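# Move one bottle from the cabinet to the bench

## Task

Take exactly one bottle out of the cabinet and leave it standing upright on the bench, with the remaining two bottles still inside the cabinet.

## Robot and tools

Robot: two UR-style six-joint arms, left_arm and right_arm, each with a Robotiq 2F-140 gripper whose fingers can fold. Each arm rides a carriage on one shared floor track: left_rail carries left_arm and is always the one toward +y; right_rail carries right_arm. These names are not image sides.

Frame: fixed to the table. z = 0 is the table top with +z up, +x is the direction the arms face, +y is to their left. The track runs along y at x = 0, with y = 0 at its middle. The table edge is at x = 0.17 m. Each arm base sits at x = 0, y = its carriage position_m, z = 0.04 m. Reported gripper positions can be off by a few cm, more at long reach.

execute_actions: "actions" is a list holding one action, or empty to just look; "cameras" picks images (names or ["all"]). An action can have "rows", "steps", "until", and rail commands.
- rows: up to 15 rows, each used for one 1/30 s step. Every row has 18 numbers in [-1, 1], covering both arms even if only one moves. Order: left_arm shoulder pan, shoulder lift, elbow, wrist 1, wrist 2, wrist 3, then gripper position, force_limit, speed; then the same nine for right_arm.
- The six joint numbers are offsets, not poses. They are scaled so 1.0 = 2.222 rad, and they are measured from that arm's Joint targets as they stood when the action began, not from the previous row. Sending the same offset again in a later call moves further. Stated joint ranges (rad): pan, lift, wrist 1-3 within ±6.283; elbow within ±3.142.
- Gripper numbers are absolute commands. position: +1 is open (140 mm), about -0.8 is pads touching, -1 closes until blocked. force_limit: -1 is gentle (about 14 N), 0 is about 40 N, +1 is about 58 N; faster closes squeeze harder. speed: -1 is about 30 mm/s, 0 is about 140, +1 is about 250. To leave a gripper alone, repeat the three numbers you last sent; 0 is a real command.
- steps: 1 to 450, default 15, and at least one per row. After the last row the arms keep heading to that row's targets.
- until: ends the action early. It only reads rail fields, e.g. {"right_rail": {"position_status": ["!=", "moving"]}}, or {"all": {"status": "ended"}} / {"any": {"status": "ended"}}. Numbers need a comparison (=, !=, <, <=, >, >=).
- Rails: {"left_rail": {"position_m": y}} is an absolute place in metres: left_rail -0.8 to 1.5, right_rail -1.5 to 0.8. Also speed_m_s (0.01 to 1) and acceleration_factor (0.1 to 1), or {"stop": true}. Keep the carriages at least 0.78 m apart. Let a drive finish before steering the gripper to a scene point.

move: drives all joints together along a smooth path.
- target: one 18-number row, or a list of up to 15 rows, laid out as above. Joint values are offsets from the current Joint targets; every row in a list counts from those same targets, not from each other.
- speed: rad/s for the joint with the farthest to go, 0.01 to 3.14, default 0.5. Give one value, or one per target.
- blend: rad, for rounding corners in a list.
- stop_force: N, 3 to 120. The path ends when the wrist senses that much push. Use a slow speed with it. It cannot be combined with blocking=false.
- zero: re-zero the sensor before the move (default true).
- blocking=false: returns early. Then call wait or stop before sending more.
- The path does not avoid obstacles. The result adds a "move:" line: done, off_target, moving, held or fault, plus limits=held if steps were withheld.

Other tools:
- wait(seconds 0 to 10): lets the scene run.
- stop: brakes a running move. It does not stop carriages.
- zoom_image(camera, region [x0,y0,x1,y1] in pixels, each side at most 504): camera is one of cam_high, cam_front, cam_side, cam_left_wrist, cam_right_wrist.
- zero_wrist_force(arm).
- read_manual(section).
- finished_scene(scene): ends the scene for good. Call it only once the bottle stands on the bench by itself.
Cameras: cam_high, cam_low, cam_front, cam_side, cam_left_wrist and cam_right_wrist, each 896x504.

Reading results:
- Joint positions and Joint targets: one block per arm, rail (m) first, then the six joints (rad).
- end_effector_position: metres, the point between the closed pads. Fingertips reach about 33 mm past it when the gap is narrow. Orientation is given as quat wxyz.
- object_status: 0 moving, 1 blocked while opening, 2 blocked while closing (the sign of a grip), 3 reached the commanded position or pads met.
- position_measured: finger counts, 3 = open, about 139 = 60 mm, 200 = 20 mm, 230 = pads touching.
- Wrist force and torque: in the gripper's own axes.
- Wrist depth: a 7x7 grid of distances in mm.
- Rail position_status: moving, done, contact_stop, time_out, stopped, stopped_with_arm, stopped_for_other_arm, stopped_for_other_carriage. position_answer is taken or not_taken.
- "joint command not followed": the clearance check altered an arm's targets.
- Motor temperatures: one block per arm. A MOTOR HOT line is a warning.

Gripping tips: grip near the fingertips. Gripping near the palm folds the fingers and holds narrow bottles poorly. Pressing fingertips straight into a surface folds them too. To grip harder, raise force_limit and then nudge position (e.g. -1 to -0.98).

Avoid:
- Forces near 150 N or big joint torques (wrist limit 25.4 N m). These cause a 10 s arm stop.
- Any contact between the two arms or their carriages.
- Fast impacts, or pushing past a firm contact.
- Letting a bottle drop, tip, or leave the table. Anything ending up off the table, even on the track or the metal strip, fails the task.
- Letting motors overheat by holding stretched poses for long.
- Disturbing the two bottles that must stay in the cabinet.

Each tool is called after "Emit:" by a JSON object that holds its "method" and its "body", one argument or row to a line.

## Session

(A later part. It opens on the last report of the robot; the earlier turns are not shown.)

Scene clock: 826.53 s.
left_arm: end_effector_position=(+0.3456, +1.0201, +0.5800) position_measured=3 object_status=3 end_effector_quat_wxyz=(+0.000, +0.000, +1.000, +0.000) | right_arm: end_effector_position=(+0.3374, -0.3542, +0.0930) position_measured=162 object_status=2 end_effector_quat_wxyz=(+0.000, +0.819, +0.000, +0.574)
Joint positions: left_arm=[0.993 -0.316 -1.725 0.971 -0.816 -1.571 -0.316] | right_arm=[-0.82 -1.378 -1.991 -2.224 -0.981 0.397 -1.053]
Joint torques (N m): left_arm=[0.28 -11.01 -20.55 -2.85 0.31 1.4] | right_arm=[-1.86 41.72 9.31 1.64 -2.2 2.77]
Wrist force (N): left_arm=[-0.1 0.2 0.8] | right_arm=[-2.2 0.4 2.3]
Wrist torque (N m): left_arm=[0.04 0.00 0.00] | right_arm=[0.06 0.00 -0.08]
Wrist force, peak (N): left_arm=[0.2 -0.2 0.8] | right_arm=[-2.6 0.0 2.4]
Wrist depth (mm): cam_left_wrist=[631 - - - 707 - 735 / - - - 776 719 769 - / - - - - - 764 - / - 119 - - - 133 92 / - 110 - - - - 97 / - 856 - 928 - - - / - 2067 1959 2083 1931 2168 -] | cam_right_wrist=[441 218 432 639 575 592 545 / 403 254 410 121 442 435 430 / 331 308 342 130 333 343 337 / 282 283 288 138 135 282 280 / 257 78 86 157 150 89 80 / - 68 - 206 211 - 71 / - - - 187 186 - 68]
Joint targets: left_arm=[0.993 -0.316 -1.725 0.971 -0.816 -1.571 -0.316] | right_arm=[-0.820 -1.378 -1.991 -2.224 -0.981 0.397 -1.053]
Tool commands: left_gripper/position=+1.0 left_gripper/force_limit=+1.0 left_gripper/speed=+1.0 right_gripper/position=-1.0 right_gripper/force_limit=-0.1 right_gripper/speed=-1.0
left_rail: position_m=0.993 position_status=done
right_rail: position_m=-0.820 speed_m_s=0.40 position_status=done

Emit:
{"method": "move", "body": {
  "target": [
    [0,0,0,0,0,0,1,1,1,0,-0.03604,-0.00291,0.03895,0,0,-1,-0.1,-1],
    [0,0,0,0,0,0,1,1,1,0,-0.05089,-0.00322,0.05411,0,0,-1,-0.1,-1]
  ],
  "speed": [0.06, 0.02],
  "blend": [0.01, 0],
  "stop_force": 4
}}

Scene clock: 845.70 s.
left_arm: end_effector_position=(+0.3456, +1.0201, +0.5800) position_measured=3 object_status=3 end_effector_quat_wxyz=(+0.000, +0.000, +1.000, +0.000) | right_arm: end_effector_position=(+0.3374, -0.3542, +0.0598) position_measured=162 object_status=2 end_effector_quat_wxyz=(+0.000, +0.819, +0.000, +0.574)
Joint positions: left_arm=[0.993 -0.316 -1.725 0.971 -0.816 -1.571 -0.316] | right_arm=[-0.82 -1.378 -2.08 -2.231 -0.886 0.397 -1.053]
Joint torques (N m): left_arm=[0.44 -10.63 -20.6 -2.86 0.39 1.45] | right_arm=[-2.38 48.51 2.03 0.59 -2.54 2.23]
Wrist force (N): left_arm=[0.0 -0.1 0.5] | right_arm=[-0.6 0.4 2.0]
Wrist torque (N m): left_arm=[-0.02 -0.02 -0.01] | right_arm=[0.09 -0.05 -0.03]
Wrist force, peak (N): left_arm=[-0.1 0.1 1.1] | right_arm=[10.2 1.8 -1.9]
Wrist depth (mm): cam_left_wrist=[640 650 - - - - - / 666 - - 689 709 - - / 707 741 - 771 787 - - / 749 119 - - - 133 95 / - 109 - - 853 - 97 / - - - - - 1763 - / - 2067 2083 2099 2099 2320 -] | cam_right_wrist=[268 218 428 558 504 528 481 / 323 254 357 121 347 338 353 / 265 262 292 131 273 283 288 / 243 241 240 138 134 233 223 / 212 82 86 158 150 89 80 / - 68 - 173 172 - 71 / - - - 153 153 - 68]
Joint targets: left_arm=[0.993 -0.316 -1.725 0.971 -0.816 -1.571 -0.316] | right_arm=[-0.820 -1.378 -2.080 -2.231 -0.886 0.397 -1.053]
left_rail: position_m=0.993 position_status=done
right_rail: position_m=-0.820 speed_m_s=0.40 position_status=done
move: contact (right_arm); path passed 1 of 2 targets; right_arm: the wrist 1 is farthest, 0.025 rad from its target

Emit:
{"method": "execute_actions", "body": {
  "actions": [
    {"rows": [[0,0,0,0,0,0,1,1,1,0,0,0,0,0,0,0.2,-0.1,-1]], "steps": 60}
  ],
  "cameras": ["cam_right_wrist"]
}}

Scene clock: 852.27 s.
left_arm: end_effector_position=(+0.3456, +1.0201, +0.5800) position_measured=3 object_status=3 end_effector_quat_wxyz=(+0.000, +0.000, +1.000, +0.000) | right_arm: end_effector_position=(+0.3374, -0.3542, +0.0598) position_measured=104 object_status=3 end_effector_quat_wxyz=(+0.000, +0.819, +0.000, +0.574)
Joint positions: left_arm=[0.993 -0.316 -1.725 0.971 -0.816 -1.571 -0.316] | right_arm=[-0.82 -1.378 -2.08 -2.231 -0.886 0.397 -1.053]
Joint torques (N m): left_arm=[0.84 -10.7 -21.59 -2.78 0.28 1.61] | right_arm=[-2.02 41.01 22.58 0.7 -2.52 0.14]
Wrist force (N): left_arm=[0.2 0.0 0.4] | right_arm=[0.4 0.4 1.4]
Wrist torque (N m): left_arm=[0.00 -0.06 0.00] | right_arm=[0.07 0.02 -0.07]
Wrist force, peak (N): left_arm=[0.4 0.0 0.9] | right_arm=[-1.4 0.0 2.1]
Wrist depth (mm): cam_left_wrist=[622 642 - - 680 670 - / - 678 741 703 711 - - / - - - - - 751 760 / 749 119 - - - 134 92 / - 110 - 829 - - 97 / - 856 - - - 2067 - / - 1945 2004 - 2133 2168 -] | cam_right_wrist=[268 218 426 561 508 494 479 / 324 254 357 121 346 359 352 / 264 263 292 130 273 282 278 / 243 243 155 138 148 126 230 / 219 83 114 163 192 99 81 / - 75 174 173 172 - - / - - 151 153 153 - -]
Joint targets: left_arm=[0.993 -0.316 -1.725 0.971 -0.816 -1.571 -0.316] | right_arm=[-0.820 -1.378 -2.080 -2.231 -0.886 0.397 -1.053]
left_rail: position_m=0.993 position_status=done
right_rail: position_m=-0.820 speed_m_s=0.40 position_status=done
camera_calibration:
cam_right_wrist: T_world_to_cam=[[0.0136074, -0.999602, -0.0247304, -0.347002], [-0.635696, 0.0104426, -0.771869, 0.26517], [0.771819, 0.0262242, -0.635301, -0.0766008], [0, 0, 0, 1]] pos_world=[0.232412, -0.347624, 0.147431]
Images, in order (width x height): cam_right_wrist 896x504.

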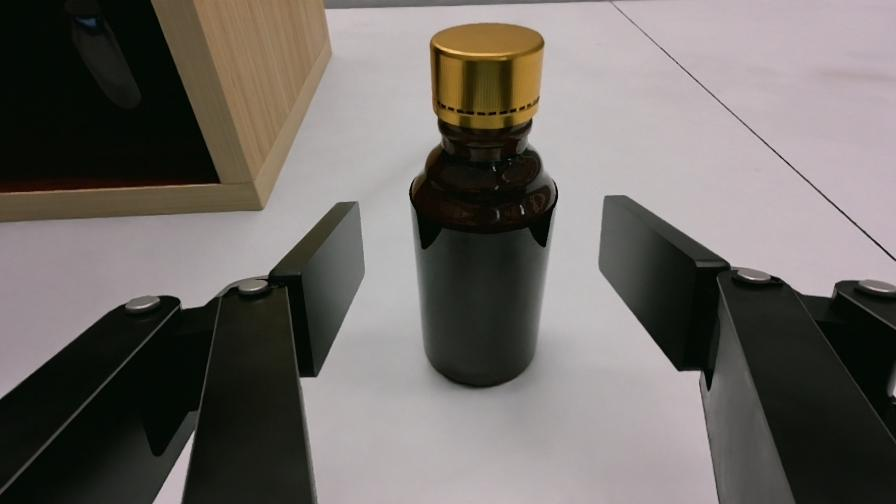

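Emit:
{"method": "move", "body": {
  "target": [
    [0,0,0,0,0,0,1,1,1,0.03912,0.01434,0.00893,-0.09731,0.02105,0.08105,0.2,-0.1,-1],
    [0,0,0,0,0,0,1,1,1,0.07732,0.02427,0.02220,-0.17738,0.04604,0.14483,0.2,-0.1,-1]
  ],
  "speed": [0.3, 0.4],
  "blend": [0.04, 0],
  "cameras": ["cam_front"]
}}

Scene clock: 891.43 s.
left_arm: end_effector_position=(+0.3456, +1.0201, +0.5800) position_measured=3 object_status=3 end_effector_quat_wxyz=(+0.000, +0.000, +1.000, +0.000) | right_arm: end_effector_position=(+0.2575, -0.3542, +0.0649) position_measured=104 object_status=3 end_effector_quat_wxyz=(+0.000, +0.819, +0.000, +0.574)
Joint positions: left_arm=[0.993 -0.316 -1.725 0.971 -0.816 -1.571 -0.316] | right_arm=[-0.82 -1.207 -2.026 -2.182 -1.28 0.499 -0.732]
Joint torques (N m): left_arm=[0.04 -9.66 -21.68 -2.79 0.26 1.75] | right_arm=[6.46 45.44 25.05 -0.42 -0.35 2.57]
Wrist force (N): left_arm=[0.0 0.4 0.4] | right_arm=[0.5 0.0 1.5]
Wrist torque (N m): left_arm=[0.08 -0.01 0.00] | right_arm=[-0.07 0.03 -0.03]
Wrist force, peak (N): left_arm=[0.2 0.5 0.8] | right_arm=[1.1 0.5 1.7]
Wrist depth (mm): cam_left_wrist=[642 614 663 - - 675 698 / 666 - 678 698 - 725 - / - 707 733 - 760 - - / - 119 771 - - 133 92 / - 110 - 876 - - 97 / - - 980 - - 1959 - / - 2051 2242 2116 2151 2168 -] | cam_right_wrist=[507 344 413 187 524 513 499 / 359 352 340 198 379 371 366 / 312 308 304 221 295 292 288 / 253 251 155 237 234 125 238 / 226 83 113 207 205 99 81 / - 75 181 180 179 - - / - - 156 159 157 - -]
Joint targets: left_arm=[0.993 -0.316 -1.725 0.971 -0.816 -1.571 -0.316] | right_arm=[-0.820 -1.207 -2.026 -2.182 -1.280 0.499 -0.731]
left_rail: position_m=0.993 position_status=done
right_rail: position_m=-0.820 speed_m_s=0.40 position_status=done
move: done
Images, in order (width x height): cam_front 896x504.

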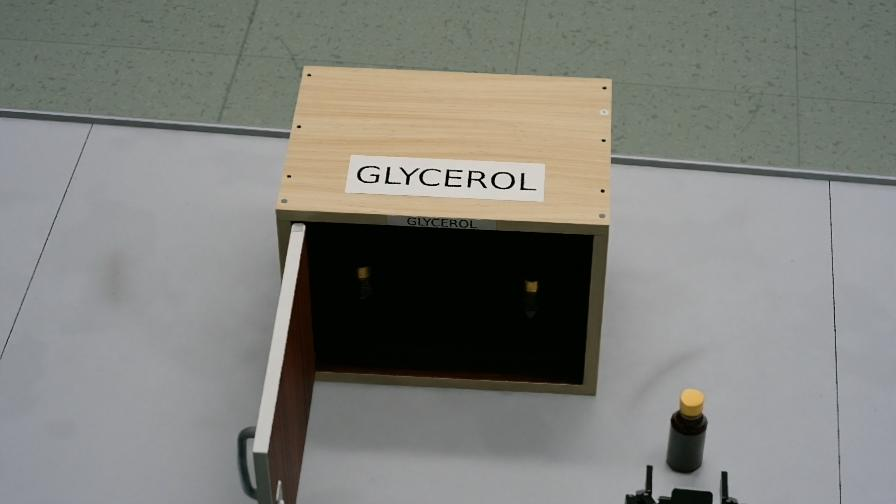

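Emit:
{"method": "finished_scene", "body": {
  "scene": 2
}}

The scene is finished: the task was done.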